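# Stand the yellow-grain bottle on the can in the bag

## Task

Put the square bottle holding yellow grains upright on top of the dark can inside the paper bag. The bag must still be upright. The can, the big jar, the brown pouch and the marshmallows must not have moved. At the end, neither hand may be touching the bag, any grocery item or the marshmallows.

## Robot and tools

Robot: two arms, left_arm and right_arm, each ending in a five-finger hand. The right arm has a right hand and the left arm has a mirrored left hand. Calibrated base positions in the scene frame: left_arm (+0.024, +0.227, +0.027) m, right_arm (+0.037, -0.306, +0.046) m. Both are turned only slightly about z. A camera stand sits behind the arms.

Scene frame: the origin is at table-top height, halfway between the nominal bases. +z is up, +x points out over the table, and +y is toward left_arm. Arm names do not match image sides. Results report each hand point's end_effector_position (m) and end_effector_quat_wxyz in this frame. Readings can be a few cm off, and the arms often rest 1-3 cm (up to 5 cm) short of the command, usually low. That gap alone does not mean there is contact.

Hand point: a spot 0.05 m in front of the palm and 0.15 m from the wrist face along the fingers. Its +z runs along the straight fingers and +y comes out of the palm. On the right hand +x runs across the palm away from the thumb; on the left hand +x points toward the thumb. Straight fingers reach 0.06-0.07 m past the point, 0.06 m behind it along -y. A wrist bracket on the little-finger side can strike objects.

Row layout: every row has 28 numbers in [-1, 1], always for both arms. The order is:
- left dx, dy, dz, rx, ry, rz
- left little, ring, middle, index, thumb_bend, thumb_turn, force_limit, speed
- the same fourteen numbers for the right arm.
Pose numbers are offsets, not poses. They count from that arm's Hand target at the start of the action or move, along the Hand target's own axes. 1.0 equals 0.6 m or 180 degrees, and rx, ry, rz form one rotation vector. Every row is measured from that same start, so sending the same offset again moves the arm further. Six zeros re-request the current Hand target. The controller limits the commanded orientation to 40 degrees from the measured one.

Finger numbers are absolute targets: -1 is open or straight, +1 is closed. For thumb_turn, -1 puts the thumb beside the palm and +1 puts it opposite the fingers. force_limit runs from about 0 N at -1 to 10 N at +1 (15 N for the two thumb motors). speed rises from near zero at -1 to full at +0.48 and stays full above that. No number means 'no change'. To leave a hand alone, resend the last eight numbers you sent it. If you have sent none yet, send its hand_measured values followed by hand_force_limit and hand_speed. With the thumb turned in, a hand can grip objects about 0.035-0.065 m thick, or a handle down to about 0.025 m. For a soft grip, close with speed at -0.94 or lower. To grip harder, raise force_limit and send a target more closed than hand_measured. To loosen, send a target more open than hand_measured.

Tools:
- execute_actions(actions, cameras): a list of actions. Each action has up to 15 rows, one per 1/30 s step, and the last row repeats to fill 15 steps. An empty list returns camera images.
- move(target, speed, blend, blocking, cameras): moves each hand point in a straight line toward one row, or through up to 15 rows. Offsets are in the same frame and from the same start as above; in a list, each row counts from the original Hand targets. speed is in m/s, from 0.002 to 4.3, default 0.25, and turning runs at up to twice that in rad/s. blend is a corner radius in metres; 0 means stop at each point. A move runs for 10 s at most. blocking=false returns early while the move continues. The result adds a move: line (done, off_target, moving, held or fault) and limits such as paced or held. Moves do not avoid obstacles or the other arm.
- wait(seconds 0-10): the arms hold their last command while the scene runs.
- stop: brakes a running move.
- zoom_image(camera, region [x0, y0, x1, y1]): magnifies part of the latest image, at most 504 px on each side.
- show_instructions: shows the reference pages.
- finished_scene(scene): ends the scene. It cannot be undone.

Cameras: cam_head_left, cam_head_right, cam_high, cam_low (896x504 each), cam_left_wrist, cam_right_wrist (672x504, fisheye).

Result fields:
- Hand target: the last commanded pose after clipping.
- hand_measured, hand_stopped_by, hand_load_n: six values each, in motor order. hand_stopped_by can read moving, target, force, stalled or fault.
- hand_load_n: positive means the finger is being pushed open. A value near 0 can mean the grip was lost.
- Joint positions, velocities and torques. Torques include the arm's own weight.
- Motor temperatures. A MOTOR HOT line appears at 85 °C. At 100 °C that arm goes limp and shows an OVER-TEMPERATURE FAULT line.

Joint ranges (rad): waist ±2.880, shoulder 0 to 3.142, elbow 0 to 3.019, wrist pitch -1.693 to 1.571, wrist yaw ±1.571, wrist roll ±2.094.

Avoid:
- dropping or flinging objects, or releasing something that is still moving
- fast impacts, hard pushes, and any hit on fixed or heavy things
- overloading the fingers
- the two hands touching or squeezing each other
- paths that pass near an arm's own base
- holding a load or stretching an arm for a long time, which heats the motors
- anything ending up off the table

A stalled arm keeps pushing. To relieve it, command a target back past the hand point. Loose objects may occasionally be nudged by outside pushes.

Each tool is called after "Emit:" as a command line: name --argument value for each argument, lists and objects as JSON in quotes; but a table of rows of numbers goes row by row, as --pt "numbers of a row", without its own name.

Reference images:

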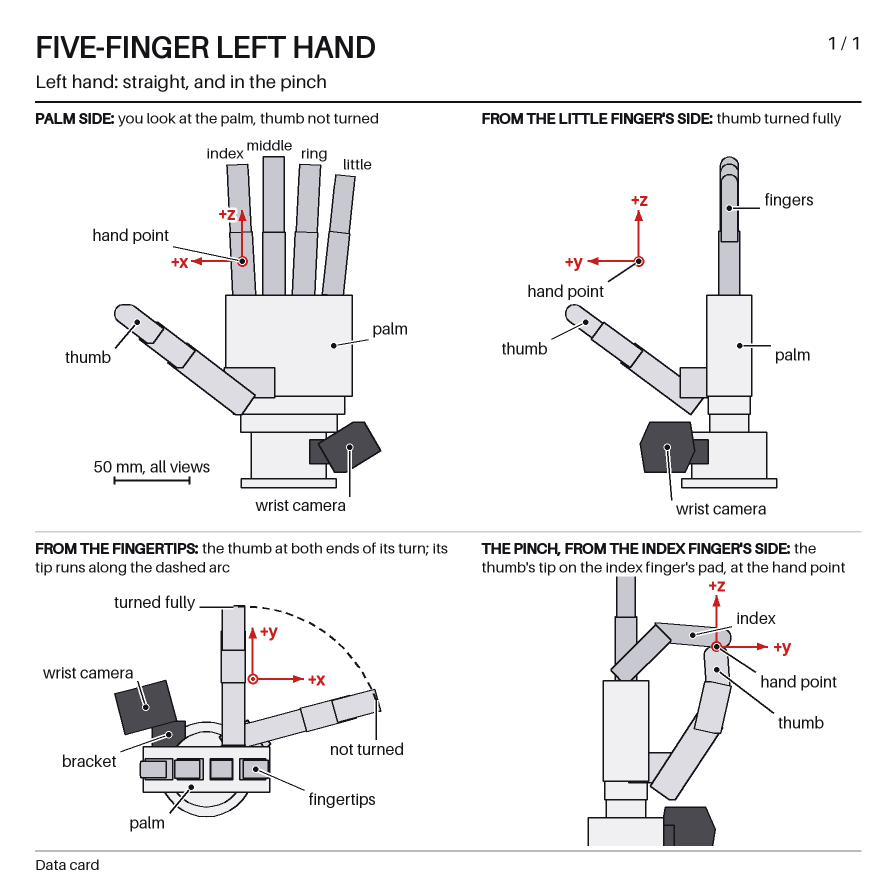

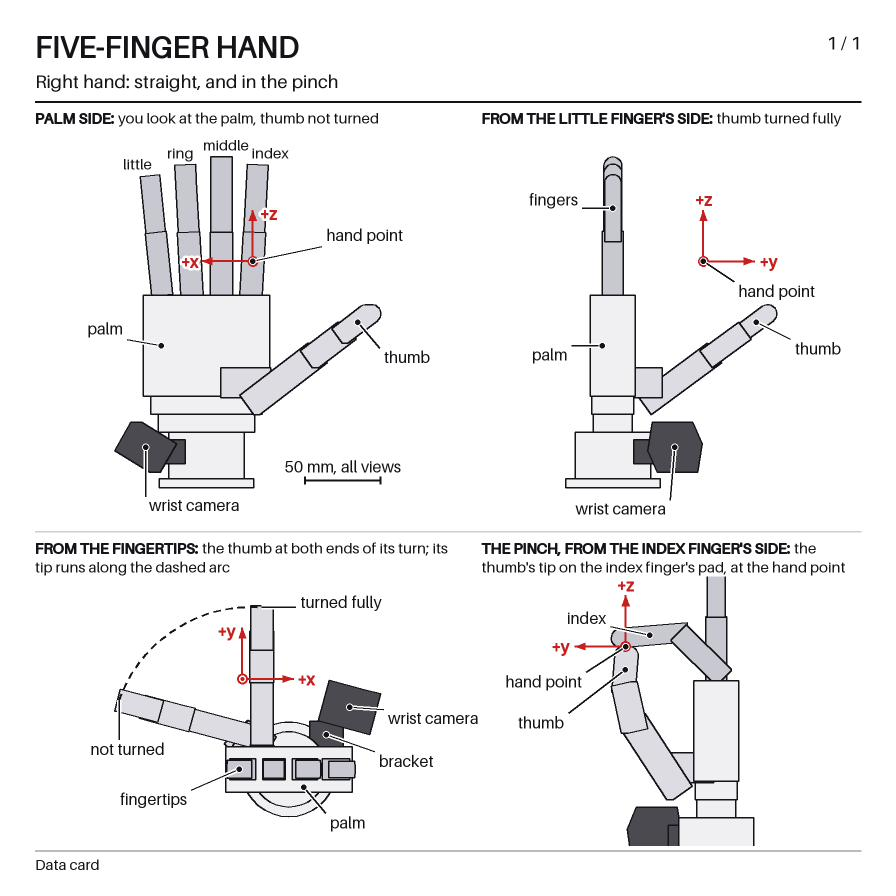

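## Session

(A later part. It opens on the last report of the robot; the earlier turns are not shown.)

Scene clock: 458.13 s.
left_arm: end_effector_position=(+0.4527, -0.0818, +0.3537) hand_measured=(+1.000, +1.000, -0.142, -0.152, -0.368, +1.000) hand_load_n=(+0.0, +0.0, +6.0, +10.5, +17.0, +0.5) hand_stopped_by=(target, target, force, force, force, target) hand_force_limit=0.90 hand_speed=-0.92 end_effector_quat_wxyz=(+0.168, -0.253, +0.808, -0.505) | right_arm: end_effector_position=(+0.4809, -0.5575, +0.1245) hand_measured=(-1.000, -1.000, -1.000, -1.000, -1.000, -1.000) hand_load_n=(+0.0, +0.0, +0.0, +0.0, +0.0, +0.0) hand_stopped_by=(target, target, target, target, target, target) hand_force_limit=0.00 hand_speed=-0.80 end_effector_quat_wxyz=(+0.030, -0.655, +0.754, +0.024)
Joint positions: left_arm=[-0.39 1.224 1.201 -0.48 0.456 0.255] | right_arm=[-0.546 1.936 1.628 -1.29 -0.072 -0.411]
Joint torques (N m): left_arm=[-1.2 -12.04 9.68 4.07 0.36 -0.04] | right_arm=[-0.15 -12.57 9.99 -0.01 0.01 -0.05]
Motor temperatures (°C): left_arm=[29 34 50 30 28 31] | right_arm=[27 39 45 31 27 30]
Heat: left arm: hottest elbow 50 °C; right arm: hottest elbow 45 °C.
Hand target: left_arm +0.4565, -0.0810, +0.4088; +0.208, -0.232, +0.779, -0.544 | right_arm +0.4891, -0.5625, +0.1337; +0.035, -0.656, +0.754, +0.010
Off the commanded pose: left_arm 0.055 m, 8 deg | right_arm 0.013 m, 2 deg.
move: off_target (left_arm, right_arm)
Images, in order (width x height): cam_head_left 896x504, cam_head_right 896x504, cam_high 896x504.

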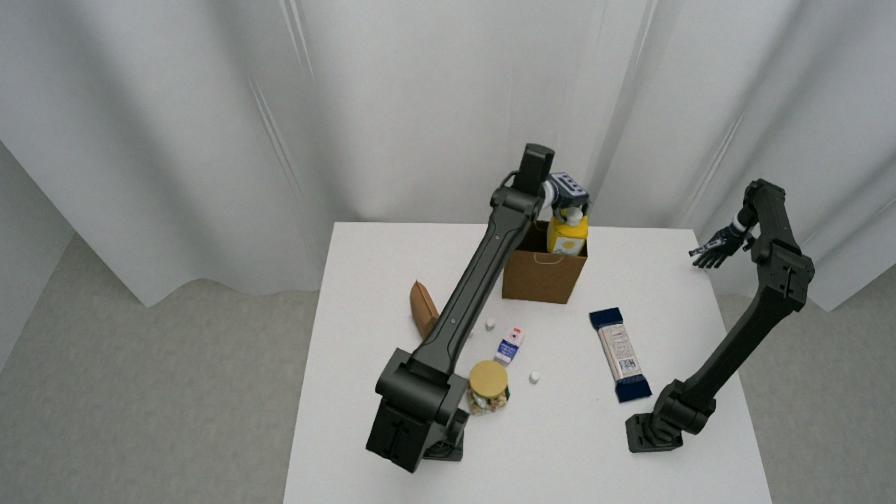

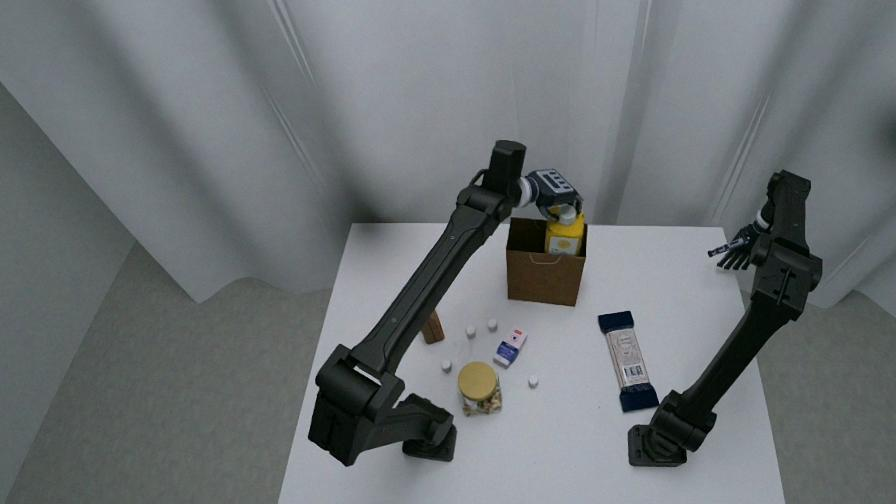

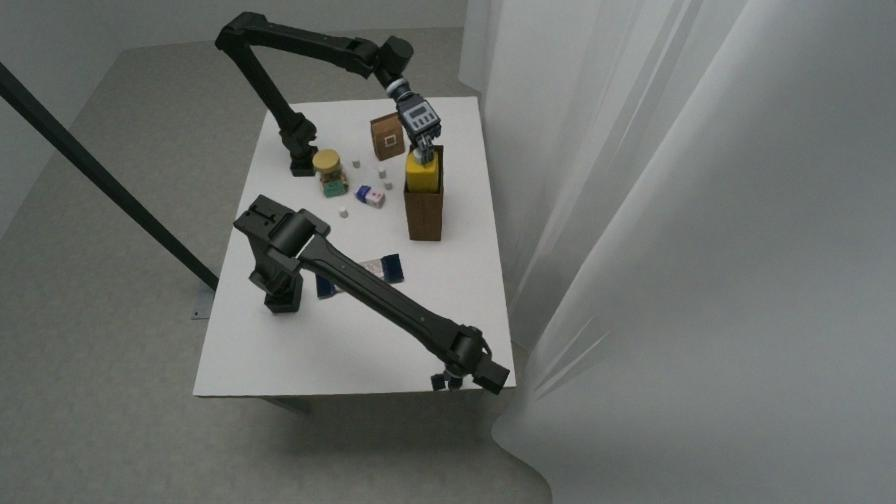

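Emit:
move --target '[0.0072,0.0708,0.0238,0,0,0,1,1,0.4,0.4,0.2,1,0.9,-0.92,0,0,0,0,0,0,-1,-1,-1,-1,-1,-1,0,-0.8]' --speed 0.03 --cameras '["cam_head_left","cam_high","cam_head_right"]'

Emit:
zoom_image --camera "cam_high" --region '[390, 130, 460, 200]'

Emit:
zoom_image --camera "cam_head_left" --region '[530, 200, 610, 280]'

Emit:
zoom_image --camera "cam_head_right" --region '[520, 200, 600, 280]'

Scene clock: 468.40 s.
left_arm: end_effector_position=(+0.4481, -0.0794, +0.3114) hand_measured=(+1.000, +1.000, -0.142, -0.152, -0.368, +1.000) hand_load_n=(+0.0, +0.0, +6.0, +10.5, +17.0, +0.5) hand_stopped_by=(target, target, force, force, force, target) hand_force_limit=0.90 hand_speed=-0.92 end_effector_quat_wxyz=(+0.170, -0.253, +0.807, -0.507) | right_arm: end_effector_position=(+0.4809, -0.5575, +0.1245) hand_measured=(-1.000, -1.000, -1.000, -1.000, -1.000, -1.000) hand_load_n=(+0.0, +0.0, +0.0, +0.0, +0.0, +0.0) hand_stopped_by=(target, target, target, target, target, target) hand_force_limit=0.00 hand_speed=-0.80 end_effector_quat_wxyz=(+0.030, -0.655, +0.754, +0.024)
Joint positions: left_arm=[-0.39 1.216 1.081 -0.363 0.455 0.255] | right_arm=[-0.546 1.936 1.628 -1.29 -0.072 -0.411]
Joint torques (N m): left_arm=[-1.73 -11.58 9.73 4.11 0.45 -0.06] | right_arm=[0.97 -12.86 9.7 0.12 0.01 -0.03]
Heat: left arm: hottest elbow 48 °C; right arm: hottest elbow 45 °C.
Hand target: left_arm +0.4555, -0.0816, +0.3637; +0.208, -0.232, +0.779, -0.544 | right_arm +0.4891, -0.5625, +0.1337; +0.035, -0.656, +0.754, +0.010
Off the commanded pose: left_arm 0.053 m, 7 deg | right_arm 0.013 m, 2 deg.
move: off_target (left_arm, right_arm)
Images, in order (width x height): cam_head_left 896x504, cam_head_right 896x504, cam_high 896x504.

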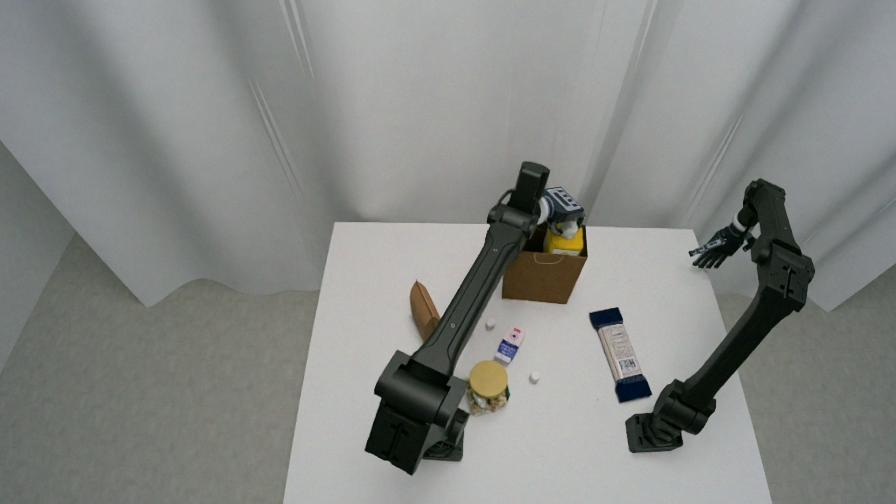

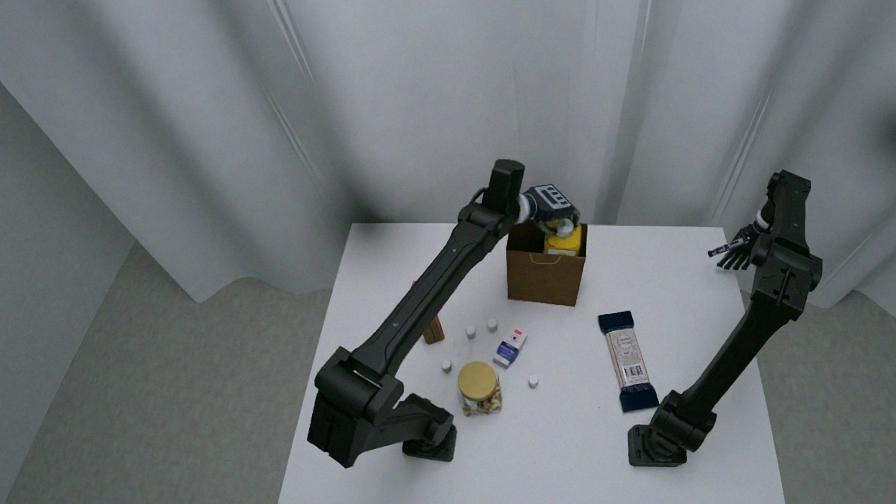

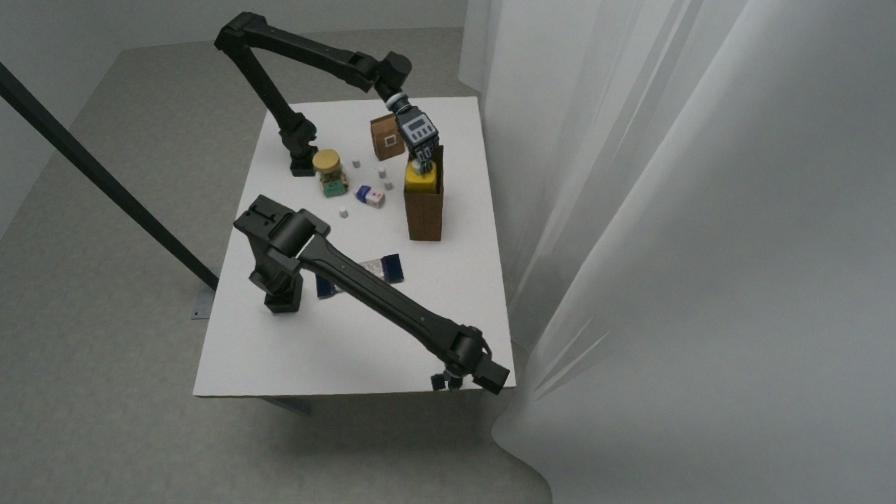

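Scaled by 7.200 from the camera's 896x504 image, which has a finer 1280x720 frame.

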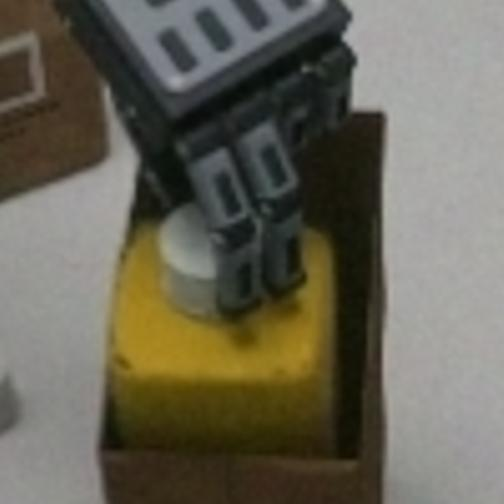

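Scaled by 6.300 from the camera's 896x504 image, which has a finer 1280x720 frame.

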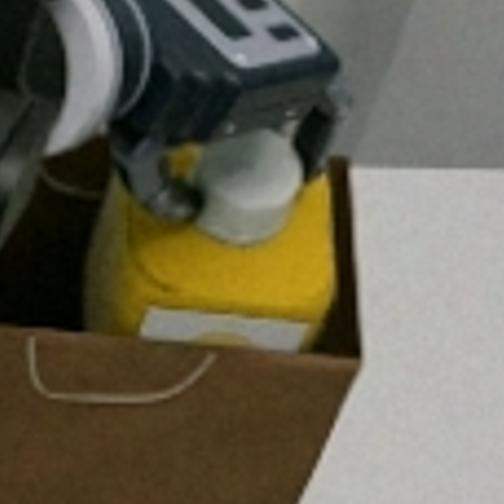

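Scaled by 6.300 from the camera's 896x504 image, which has a finer 1280x720 frame.

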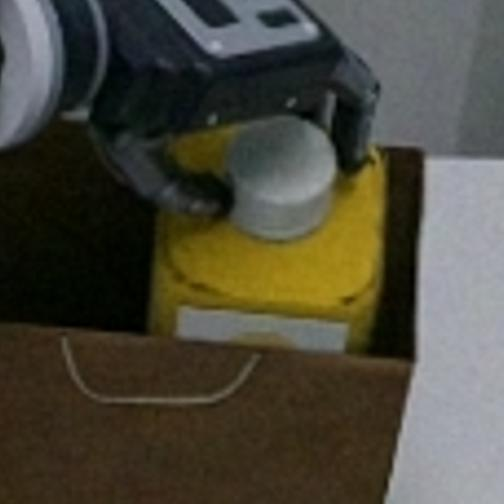

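Emit:
move --target '[0.0004,0.0615,0.0265,0,0,0,1,1,0.4,0.4,0.2,1,0.9,-0.92,0,0,0,0,0,0,-1,-1,-1,-1,-1,-1,0,-0.8]' --speed 0.03 --cameras '["cam_head_left","cam_high","cam_head_right"]'

Emit:
zoom_image --camera "cam_high" --region '[390, 130, 460, 200]'

Emit:
zoom_image --camera "cam_head_right" --region '[520, 200, 600, 280]'

Emit:
zoom_image --camera "cam_head_left" --region '[530, 200, 610, 280]'

Scene clock: 478.07 s.
left_arm: end_effector_position=(+0.4465, -0.0786, +0.2838) hand_measured=(+1.000, +1.000, -0.142, -0.152, -0.368, +1.000) hand_load_n=(+0.0, +0.5, +6.0, +10.5, +17.5, +1.0) hand_stopped_by=(target, target, force, force, force, target) hand_force_limit=0.90 hand_speed=-0.92 end_effector_quat_wxyz=(+0.178, -0.248, +0.802, -0.513) | right_arm: end_effector_position=(+0.4809, -0.5575, +0.1245) hand_measured=(-1.000, -1.000, -1.000, -1.000, -1.000, -1.000) hand_load_n=(+0.0, +0.0, +0.0, +0.0, +0.0, +0.0) hand_stopped_by=(target, target, target, target, target, target) hand_force_limit=0.00 hand_speed=-0.80 end_effector_quat_wxyz=(+0.030, -0.655, +0.754, +0.024)
Joint positions: left_arm=[-0.39 1.216 0.996 -0.255 0.455 0.255] | right_arm=[-0.546 1.936 1.628 -1.29 -0.072 -0.411]
Joint torques (N m): left_arm=[-1.08 -9.52 9.73 4.19 0.45 -0.07] | right_arm=[-0.03 -12.63 9.85 -0.12 -0.01 -0.06]
Heat: left arm: hottest elbow 47 °C; right arm: hottest elbow 45 °C.
Hand target: left_arm +0.4595, -0.0825, +0.3237; +0.208, -0.232, +0.779, -0.544 | right_arm +0.4891, -0.5625, +0.1337; +0.035, -0.656, +0.754, +0.010
Off the commanded pose: left_arm 0.042 m, 6 deg | right_arm 0.013 m, 2 deg.
move: off_target (left_arm, right_arm)
Images, in order (width x height): cam_head_left 896x504, cam_head_right 896x504, cam_high 896x504.

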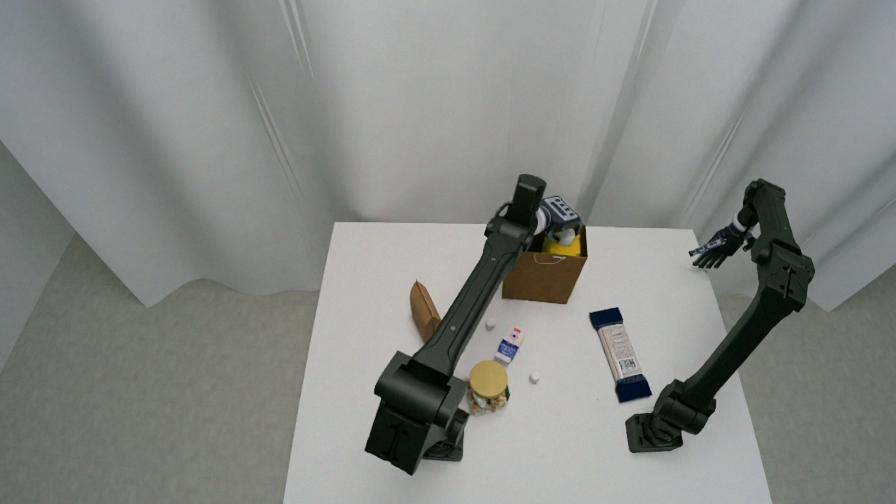

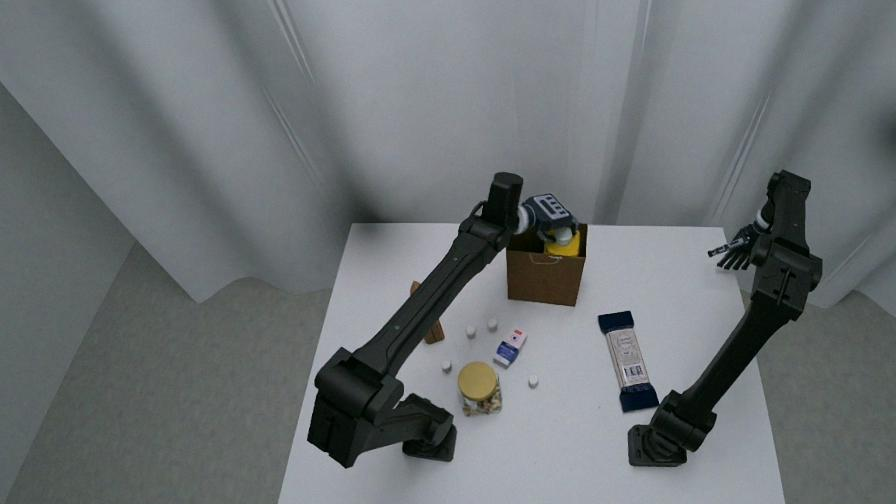

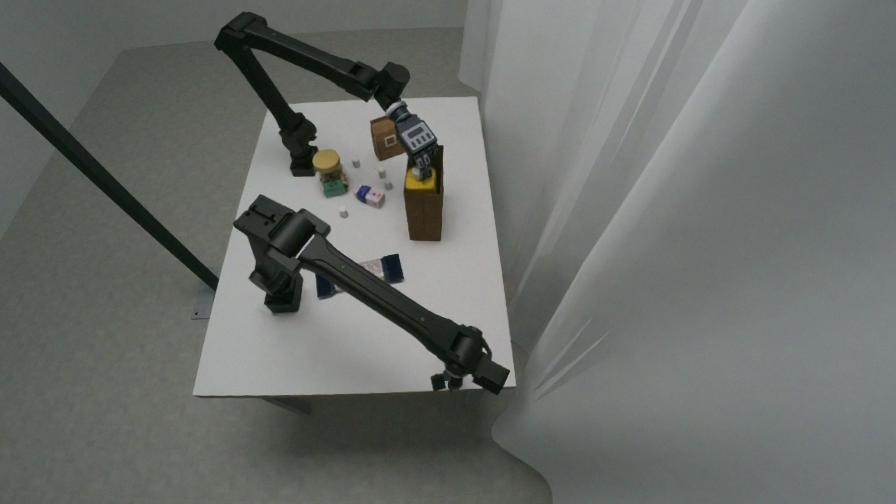

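Scaled by 7.200 from the camera's 896x504 image, which has a finer 1280x720 frame.

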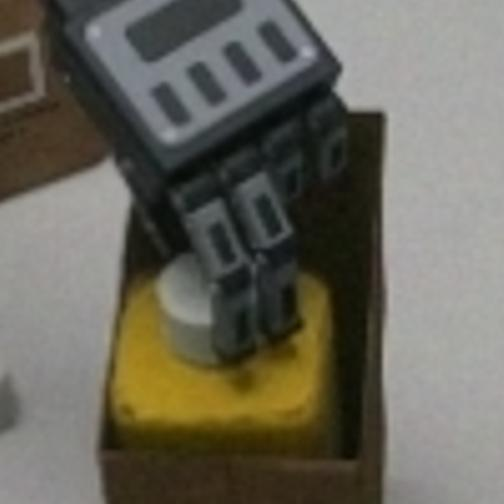

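Scaled by 6.300 from the camera's 896x504 image, which has a finer 1280x720 frame.

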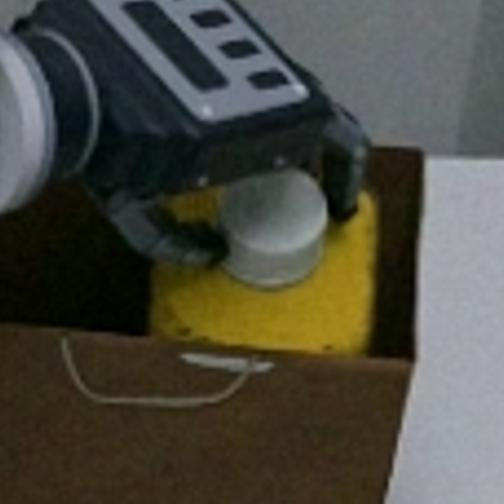

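Scaled by 6.300 from the camera's 896x504 image, which has a finer 1280x720 frame.

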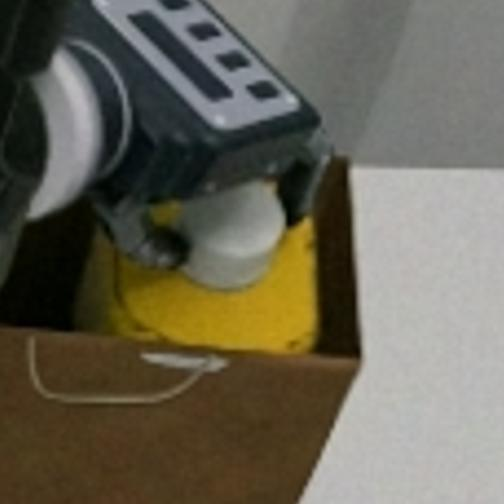

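Emit:
move --target '[-0.0077,0.0034,0.0074,-0.00687,0.0028,-0.00668,1,1,0.4,0.4,0.2,1,0.9,-0.92,0,0,0,0,0,0,-1,-1,-1,-1,-1,-1,0,-0.8]' --speed 0.03 --cameras '["cam_high","cam_head_right"]'

Emit:
zoom_image --camera "cam_high" --region '[390, 130, 460, 200]'

Emit:
zoom_image --camera "cam_head_right" --region '[520, 200, 600, 280]'

Scene clock: 493.00 s.
left_arm: end_effector_position=(+0.4488, -0.0790, +0.2737) hand_measured=(+1.000, +1.000, -0.142, -0.152, -0.368, +1.000) hand_load_n=(+0.0, +0.0, +6.0, +10.5, +17.5, +0.5) hand_stopped_by=(target, target, force, force, force, target) hand_force_limit=0.90 hand_speed=-0.92 end_effector_quat_wxyz=(+0.169, -0.252, +0.806, -0.508) | right_arm: end_effector_position=(+0.4809, -0.5575, +0.1245) hand_measured=(-1.000, -1.000, -1.000, -1.000, -1.000, -1.000) hand_load_n=(+0.0, +0.0, +0.0, +0.0, +0.0, +0.0) hand_stopped_by=(target, target, target, target, target, target) hand_force_limit=0.00 hand_speed=-0.80 end_effector_quat_wxyz=(+0.030, -0.655, +0.754, +0.024)
Joint positions: left_arm=[-0.386 1.237 0.996 -0.255 0.462 0.255] | right_arm=[-0.546 1.936 1.628 -1.29 -0.072 -0.411]
Joint torques (N m): left_arm=[-1.08 -9.41 11.4 2.95 0.63 -0.11] | right_arm=[0.62 -12.57 9.84 -0.02 0.02 -0.02]
Heat: left arm: hottest elbow 47 °C; right arm: hottest elbow 45 °C.
Hand target: left_arm +0.4656, -0.0825, +0.3207; +0.197, -0.240, +0.783, -0.539 | right_arm +0.4891, -0.5625, +0.1337; +0.035, -0.656, +0.754, +0.010
Off the commanded pose: left_arm 0.050 m, 6 deg | right_arm 0.013 m, 2 deg.
move: off_target (left_arm, right_arm)
Images, in order (width x height): cam_head_right 896x504, cam_high 896x504.

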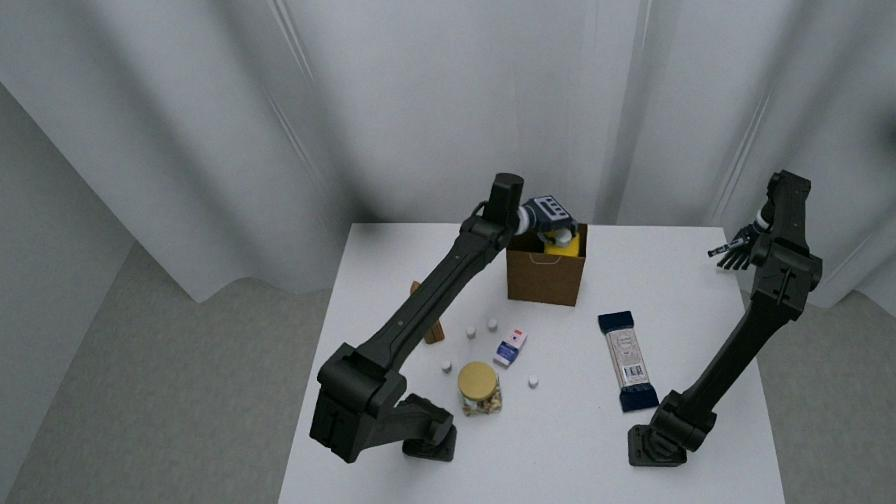

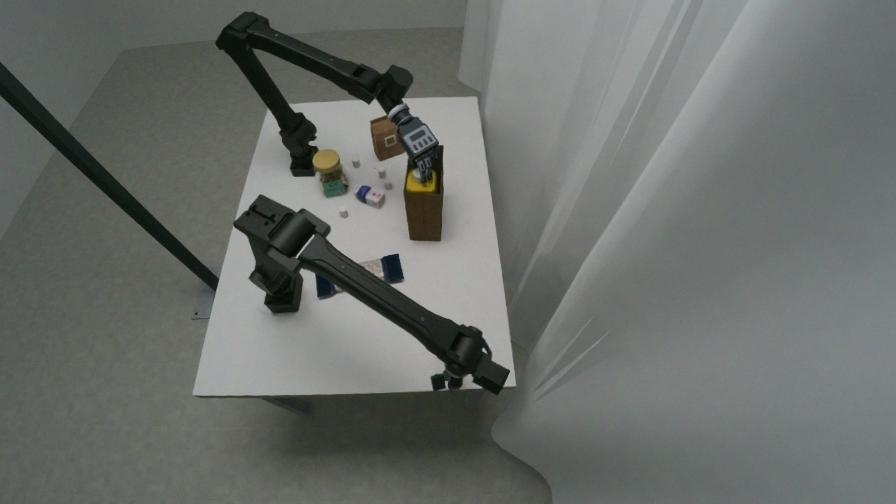

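Scaled by 7.200 from the camera's 896x504 image, which has a finer 1280x720 frame.

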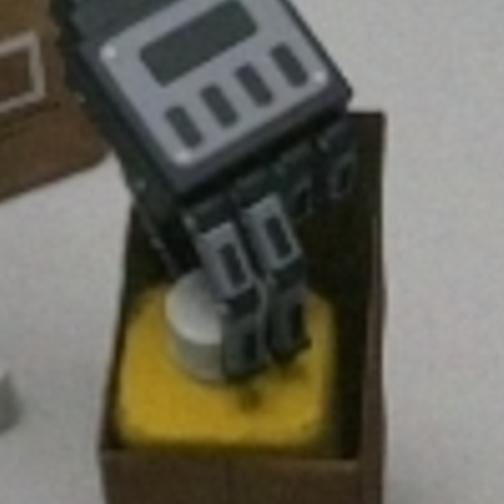

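Scaled by 6.300 from the camera's 896x504 image, which has a finer 1280x720 frame.

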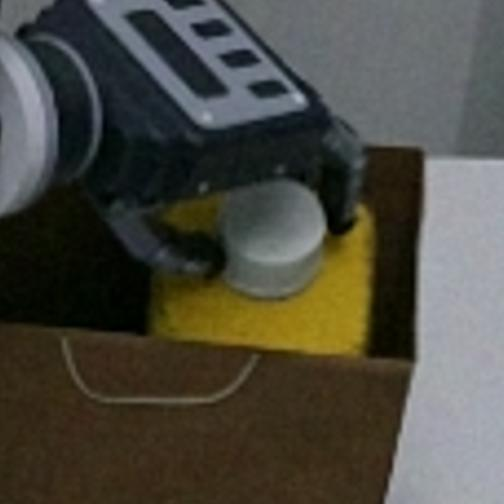

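Emit:
move --target '[-0.0037,0.0302,0.0152,0,0,0,1,1,0.4,0.4,0.2,1,0.9,-0.92,0,0,0,0,0,0,-1,-1,-1,-1,-1,-1,0,-0.8]' --speed 0.03 --cameras '["cam_high","cam_head_right"]'

Emit:
zoom_image --camera "cam_high" --region '[390, 130, 460, 200]'

Emit:
zoom_image --camera "cam_head_right" --region '[520, 200, 600, 280]'

Scene clock: 500.60 s.
left_arm: end_effector_position=(+0.4538, -0.0800, +0.2633) hand_measured=(+1.000, +1.000, -0.142, -0.152, -0.368, +1.000) hand_load_n=(+0.0, +0.0, +6.0, +10.0, +17.0, +0.5) hand_stopped_by=(target, target, force, force, force, target) hand_force_limit=0.90 hand_speed=-0.92 end_effector_quat_wxyz=(+0.168, -0.252, +0.806, -0.509) | right_arm: end_effector_position=(+0.4809, -0.5575, +0.1245) hand_measured=(-1.000, -1.000, -1.000, -1.000, -1.000, -1.000) hand_load_n=(+0.0, +0.0, +0.5, +0.0, +0.0, +0.0) hand_stopped_by=(target, target, target, target, target, target) hand_force_limit=0.00 hand_speed=-0.80 end_effector_quat_wxyz=(+0.030, -0.655, +0.754, +0.024)
Joint positions: left_arm=[-0.383 1.259 0.987 -0.225 0.466 0.255] | right_arm=[-0.546 1.936 1.628 -1.29 -0.072 -0.411]
Joint torques (N m): left_arm=[-0.79 -9.99 9.61 4.1 0.64 -0.08] | right_arm=[0.56 -12.22 9.85 -0.1 -0.02 -0.04]
Heat: left arm: hottest elbow 47 °C; right arm: hottest elbow 45 °C.
Hand target: left_arm +0.4696, -0.0826, +0.3009; +0.197, -0.240, +0.783, -0.539 | right_arm +0.4891, -0.5625, +0.1337; +0.035, -0.656, +0.754, +0.010
Off the commanded pose: left_arm 0.041 m, 6 deg | right_arm 0.013 m, 2 deg.
move: off_target (left_arm, right_arm)
Images, in order (width x height): cam_head_right 896x504, cam_high 896x504.

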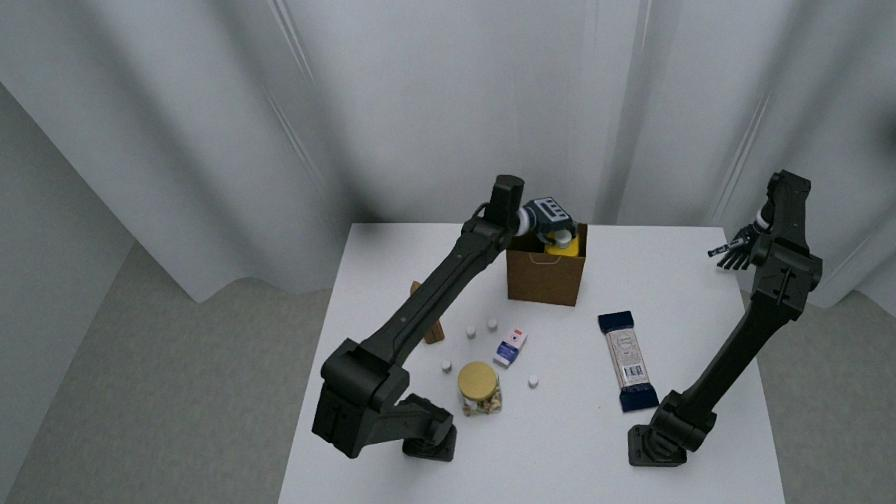

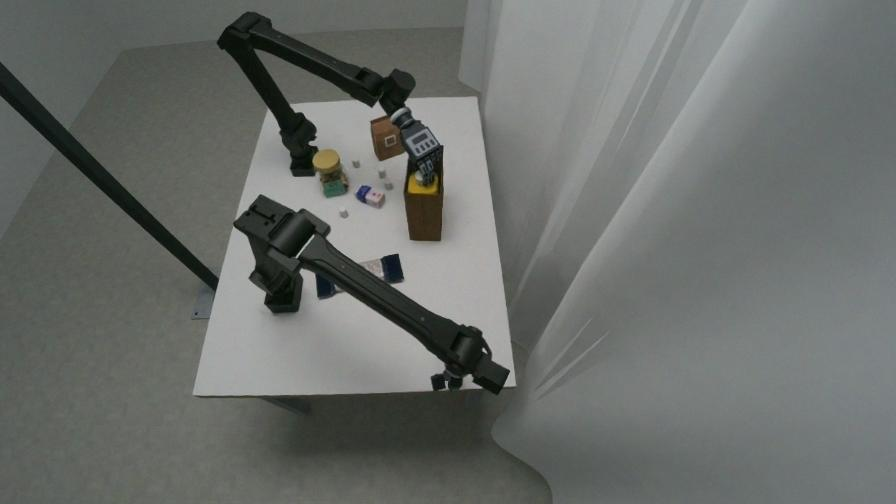

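Scaled by 7.200 from the camera's 896x504 image, which has a finer 1280x720 frame.

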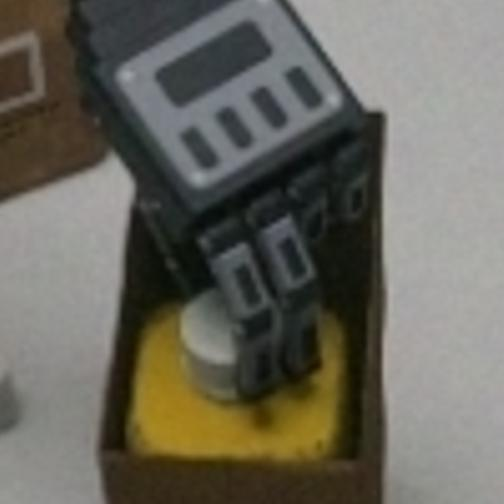

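Scaled by 6.300 from the camera's 896x504 image, which has a finer 1280x720 frame.

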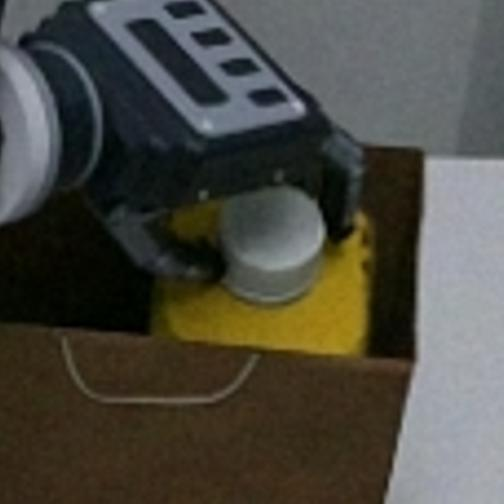

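Emit:
move --target '[0.0039,0.0224,0.0061,0,0,0,1,1,0.4,0.4,0.2,1,0.9,-0.92,0,0,0,0,0,0,-1,-1,-1,-1,-1,-1,0,-0.8]' --speed 0.02

Emit:
wait --seconds 0 --cameras '["cam_high"]'

Emit:
zoom_image --camera "cam_high" --region '[390, 130, 460, 200]'

Scene clock: 505.10 s.
left_arm: end_effector_position=(+0.4516, -0.0790, +0.2509) hand_measured=(+1.000, +1.000, -0.142, -0.152, -0.368, +1.000) hand_load_n=(+0.0, +0.0, +6.0, +10.0, +17.0, +0.5) hand_stopped_by=(target, target, force, force, force, target) hand_force_limit=0.90 hand_speed=-0.92 end_effector_quat_wxyz=(+0.169, -0.252, +0.805, -0.509) | right_arm: end_effector_position=(+0.4809, -0.5575, +0.1245) hand_measured=(-1.000, -1.000, -1.000, -1.000, -1.000, -1.000) hand_load_n=(+0.0, +0.0, +0.0, +0.0, +0.0, +0.0) hand_stopped_by=(target, target, target, target, target, target) hand_force_limit=0.00 hand_speed=-0.80 end_effector_quat_wxyz=(+0.030, -0.655, +0.754, +0.024)
Joint positions: left_arm=[-0.383 1.261 0.954 -0.187 0.466 0.255] | right_arm=[-0.546 1.936 1.628 -1.29 -0.072 -0.411]
Joint torques (N m): left_arm=[-1.03 -9.76 9.35 4.23 0.59 -0.1] | right_arm=[-0.32 -12.63 9.91 0.09 0.02 -0.09]
Heat: left arm: hottest elbow 46 °C; right arm: hottest elbow 45 °C.
Hand target: left_arm +0.4676, -0.0826, +0.2870; +0.197, -0.240, +0.783, -0.539 | right_arm +0.4891, -0.5625, +0.1337; +0.035, -0.656, +0.754, +0.010
Off the commanded pose: left_arm 0.039 m, 5 deg | right_arm 0.013 m, 2 deg.
move: off_target (left_arm, right_arm)

Scene clock: 505.10 s.
left_arm: end_effector_position=(+0.4516, -0.0790, +0.2509) hand_measured=(+1.000, +1.000, -0.142, -0.152, -0.368, +1.000) hand_load_n=(+0.0, +0.0, +6.0, +10.0, +17.0, +0.5) hand_stopped_by=(target, target, force, force, force, target) hand_force_limit=0.90 hand_speed=-0.92 end_effector_quat_wxyz=(+0.169, -0.252, +0.805, -0.509) | right_arm: end_effector_position=(+0.4809, -0.5575, +0.1245) hand_measured=(-1.000, -1.000, -1.000, -1.000, -1.000, -1.000) hand_load_n=(+0.0, +0.0, +0.0, +0.0, +0.0, +0.0) hand_stopped_by=(target, target, target, target, target, target) hand_force_limit=0.00 hand_speed=-0.80 end_effector_quat_wxyz=(+0.030, -0.655, +0.754, +0.024)
Joint positions: left_arm=[-0.383 1.261 0.954 -0.187 0.466 0.255] | right_arm=[-0.546 1.936 1.628 -1.29 -0.072 -0.411]
Joint torques (N m): left_arm=[-1.03 -9.76 9.35 4.23 0.59 -0.1] | right_arm=[-0.32 -12.63 9.91 0.09 0.02 -0.09]
Heat: left arm: hottest elbow 46 °C; right arm: hottest elbow 45 °C.
Hand target: left_arm +0.4676, -0.0826, +0.2870; +0.197, -0.240, +0.783, -0.539 | right_arm +0.4891, -0.5625, +0.1337; +0.035, -0.656, +0.754, +0.010
Off the commanded pose: left_arm 0.039 m, 5 deg | right_arm 0.013 m, 2 deg.
Images, in order (width x height): cam_high 896x504.

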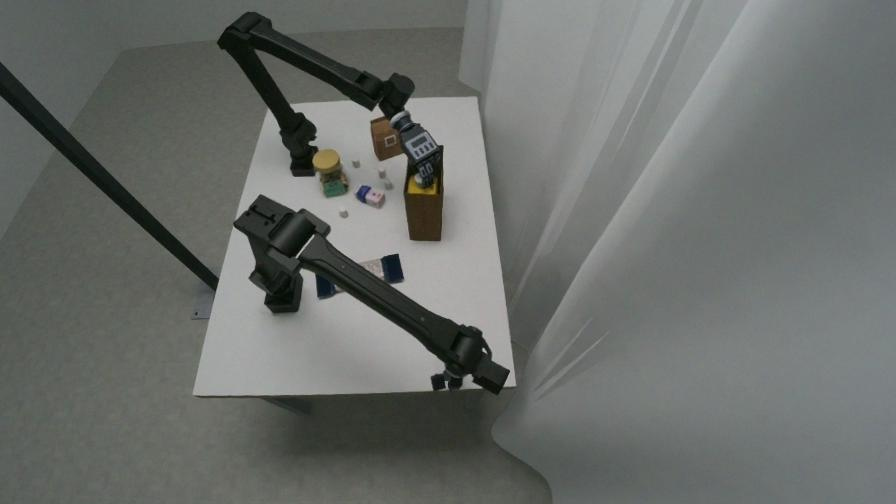

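Scaled by 7.200 from the camera's 896x504 image, which has a finer 1280x720 frame.

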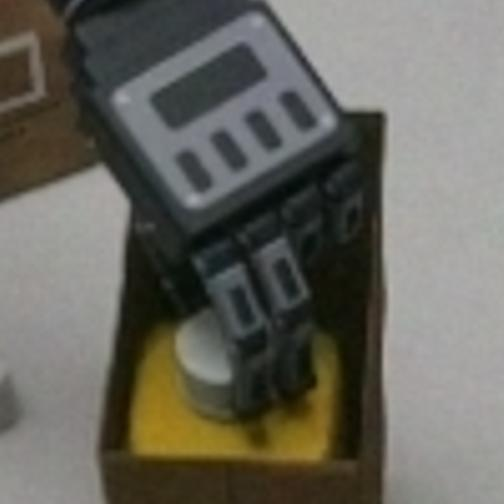

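Emit:
move --target '[0.0007,0.0125,0.0046,0,0,0,1,1,0.4,0.4,0.2,1,0.9,-0.92,0,0,0,0,0,0,-1,-1,-1,-1,-1,-1,0,-0.8]' --speed 0.02

Emit:
move --target '[0.0005,0.0094,0.0034,0,0,0,1,1,0.4,0.4,0.2,1,0.9,-0.92,0,0,0,0,0,0,-1,-1,-1,-1,-1,-1,0,-0.8]' --speed 0.02

Scene clock: 508.47 s.
left_arm: end_effector_position=(+0.4513, -0.0788, +0.2431) hand_measured=(+1.000, +1.000, -0.142, -0.152, -0.368, +1.000) hand_load_n=(+0.0, +0.0, +6.0, +10.0, +17.5, +1.0) hand_stopped_by=(target, target, force, force, force, target) hand_force_limit=0.90 hand_speed=-0.92 end_effector_quat_wxyz=(+0.169, -0.252, +0.805, -0.509) | right_arm: end_effector_position=(+0.4809, -0.5575, +0.1245) hand_measured=(-1.000, -1.000, -1.000, -1.000, -1.000, -1.000) hand_load_n=(+0.0, +0.0, +0.0, +0.0, +0.0, +0.0) hand_stopped_by=(target, target, target, target, target, target) hand_force_limit=0.00 hand_speed=-0.80 end_effector_quat_wxyz=(+0.030, -0.655, +0.754, +0.024)
Joint positions: left_arm=[-0.383 1.267 0.938 -0.165 0.466 0.255] | right_arm=[-0.546 1.936 1.628 -1.29 -0.072 -0.411]
Joint torques (N m): left_arm=[-1.67 -9.76 9.48 4.29 0.59 -0.13] | right_arm=[-0.5 -12.81 9.95 0.14 0.01 -0.06]
Heat: left arm: hottest elbow 46 °C; right arm: hottest elbow 45 °C.
Hand target: left_arm +0.4676, -0.0826, +0.2789; +0.197, -0.240, +0.783, -0.539 | right_arm +0.4891, -0.5625, +0.1337; +0.035, -0.656, +0.754, +0.010
Off the commanded pose: left_arm 0.040 m, 5 deg | right_arm 0.013 m, 2 deg.
move: off_target (left_arm, right_arm)

Scene clock: 509.30 s.
left_arm: end_effector_position=(+0.4511, -0.0787, +0.2375) hand_measured=(+1.000, +1.000, -0.142, -0.152, -0.368, +1.000) hand_load_n=(+0.0, +0.0, +6.0, +10.5, +17.5, +0.5) hand_stopped_by=(target, target, force, force, force, target) hand_force_limit=0.90 hand_speed=-0.92 end_effector_quat_wxyz=(+0.170, -0.252, +0.805, -0.509) | right_arm: end_effector_position=(+0.4809, -0.5575, +0.1245) hand_measured=(-1.000, -1.000, -1.000, -1.000, -1.000, -1.000) hand_load_n=(+0.0, +0.0, +0.0, +0.0, +0.0, +0.0) hand_stopped_by=(target, target, target, target, target, target) hand_force_limit=0.00 hand_speed=-0.80 end_effector_quat_wxyz=(+0.030, -0.655, +0.754, +0.024)
Joint positions: left_arm=[-0.383 1.272 0.926 -0.147 0.466 0.255] | right_arm=[-0.546 1.936 1.628 -1.29 -0.072 -0.411]
Joint torques (N m): left_arm=[-1.49 -10.11 9.36 4.19 0.56 -0.15] | right_arm=[0.32 -12.98 9.88 -0.06 -0.01 -0.06]
Heat: left arm: hottest elbow 46 °C; right arm: hottest elbow 45 °C.
Hand target: left_arm +0.4675, -0.0826, +0.2728; +0.197, -0.240, +0.783, -0.539 | right_arm +0.4891, -0.5625, +0.1337; +0.035, -0.656, +0.754, +0.010
Off the commanded pose: left_arm 0.039 m, 5 deg | right_arm 0.013 m, 2 deg.
move: off_target (left_arm, right_arm)

Emit:
move --target '[0.0005,0.0094,0.0034,0,0,0,1,1,0.4,0.4,0.2,1,0.9,-0.92,0,0,0,0,0,0,-1,-1,-1,-1,-1,-1,0,-0.8]' --speed 0.02

Emit:
move --target '[0.0005,0.0094,0.0034,0,0,0,1,1,0.4,0.4,0.2,1,0.9,-0.92,0,0,0,0,0,0,-1,-1,-1,-1,-1,-1,0,-0.8]' --speed 0.02 --cameras '["cam_high"]'

Emit:
zoom_image --camera "cam_high" --region '[390, 130, 460, 200]'

Scene clock: 513.07 s.
left_arm: end_effector_position=(+0.4515, -0.0789, +0.2340) hand_measured=(+1.000, +1.000, -0.142, -0.152, -0.368, +1.000) hand_load_n=(+0.0, +0.5, +6.5, +10.5, +17.0, +0.0) hand_stopped_by=(target, target, force, force, force, target) hand_force_limit=0.90 hand_speed=-0.92 end_effector_quat_wxyz=(+0.171, -0.251, +0.804, -0.511) | right_arm: end_effector_position=(+0.4809, -0.5575, +0.1245) hand_measured=(-1.000, -1.000, -1.000, -1.000, -1.000, -1.000) hand_load_n=(+0.0, +0.0, +0.0, +0.0, +0.0, +0.0) hand_stopped_by=(target, target, target, target, target, target) hand_force_limit=0.00 hand_speed=-0.80 end_effector_quat_wxyz=(+0.030, -0.655, +0.754, +0.024)
Joint positions: left_arm=[-0.383 1.275 0.916 -0.129 0.466 0.255] | right_arm=[-0.546 1.936 1.628 -1.29 -0.072 -0.411]
Joint torques (N m): left_arm=[-0.62 -9.11 9.25 3.99 0.61 -0.1] | right_arm=[0.67 -12.57 9.92 0.13 0 -0.06]
Heat: left arm: hottest elbow 46 °C; right arm: hottest elbow 45 °C.
Hand target: left_arm +0.4676, -0.0826, +0.2668; +0.197, -0.240, +0.783, -0.539 | right_arm +0.4891, -0.5625, +0.1337; +0.035, -0.656, +0.754, +0.010
Off the commanded pose: left_arm 0.037 m, 5 deg | right_arm 0.013 m, 2 deg.
move: off_target (left_arm, right_arm)

Scene clock: 513.90 s.
left_arm: end_effector_position=(+0.4524, -0.0793, +0.2329) hand_measured=(+1.000, +1.000, -0.142, -0.152, -0.368, +1.000) hand_load_n=(+0.0, +0.0, +6.5, +11.0, +16.0, +0.0) hand_stopped_by=(target, target, force, force, force, target) hand_force_limit=0.90 hand_speed=-0.92 end_effector_quat_wxyz=(+0.175, -0.249, +0.802, -0.514) | right_arm: end_effector_position=(+0.4809, -0.5575, +0.1245) hand_measured=(-1.000, -1.000, -1.000, -1.000, -1.000, -1.000) hand_load_n=(+0.0, +0.0, +0.0, +0.0, +0.0, +0.0) hand_stopped_by=(target, target, target, target, target, target) hand_force_limit=0.00 hand_speed=-0.80 end_effector_quat_wxyz=(+0.030, -0.655, +0.754, +0.024)
Joint positions: left_arm=[-0.383 1.276 0.908 -0.11 0.466 0.255] | right_arm=[-0.546 1.936 1.628 -1.29 -0.072 -0.411]
Joint torques (N m): left_arm=[-1.38 -8.64 8.84 4.15 0.57 -0.1] | right_arm=[-0.26 -12.98 9.76 0.24 0.02 -0.11]
Heat: left arm: hottest elbow 46 °C; right arm: hottest elbow 45 °C.
Hand target: left_arm +0.4675, -0.0827, +0.2608; +0.197, -0.240, +0.783, -0.539 | right_arm +0.4891, -0.5625, +0.1337; +0.035, -0.656, +0.754, +0.010
Off the commanded pose: left_arm 0.032 m, 4 deg | right_arm 0.013 m, 2 deg.
move: off_target (left_arm, right_arm)
Images, in order (width x height): cam_high 896x504.

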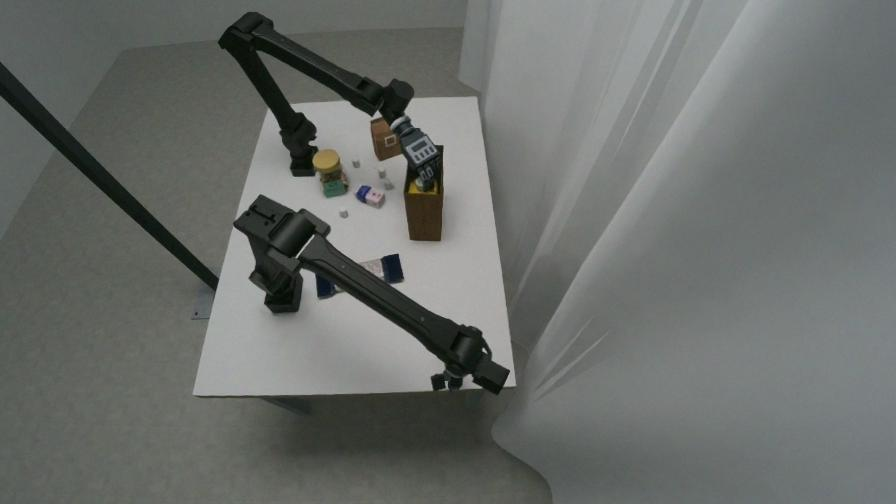

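Scaled by 7.200 from the camera's 896x504 image, which has a finer 1280x720 frame.

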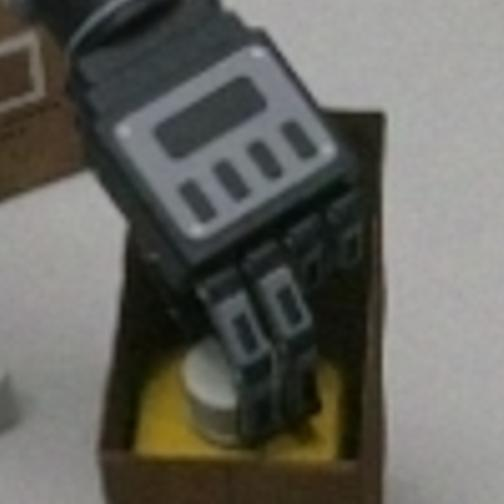

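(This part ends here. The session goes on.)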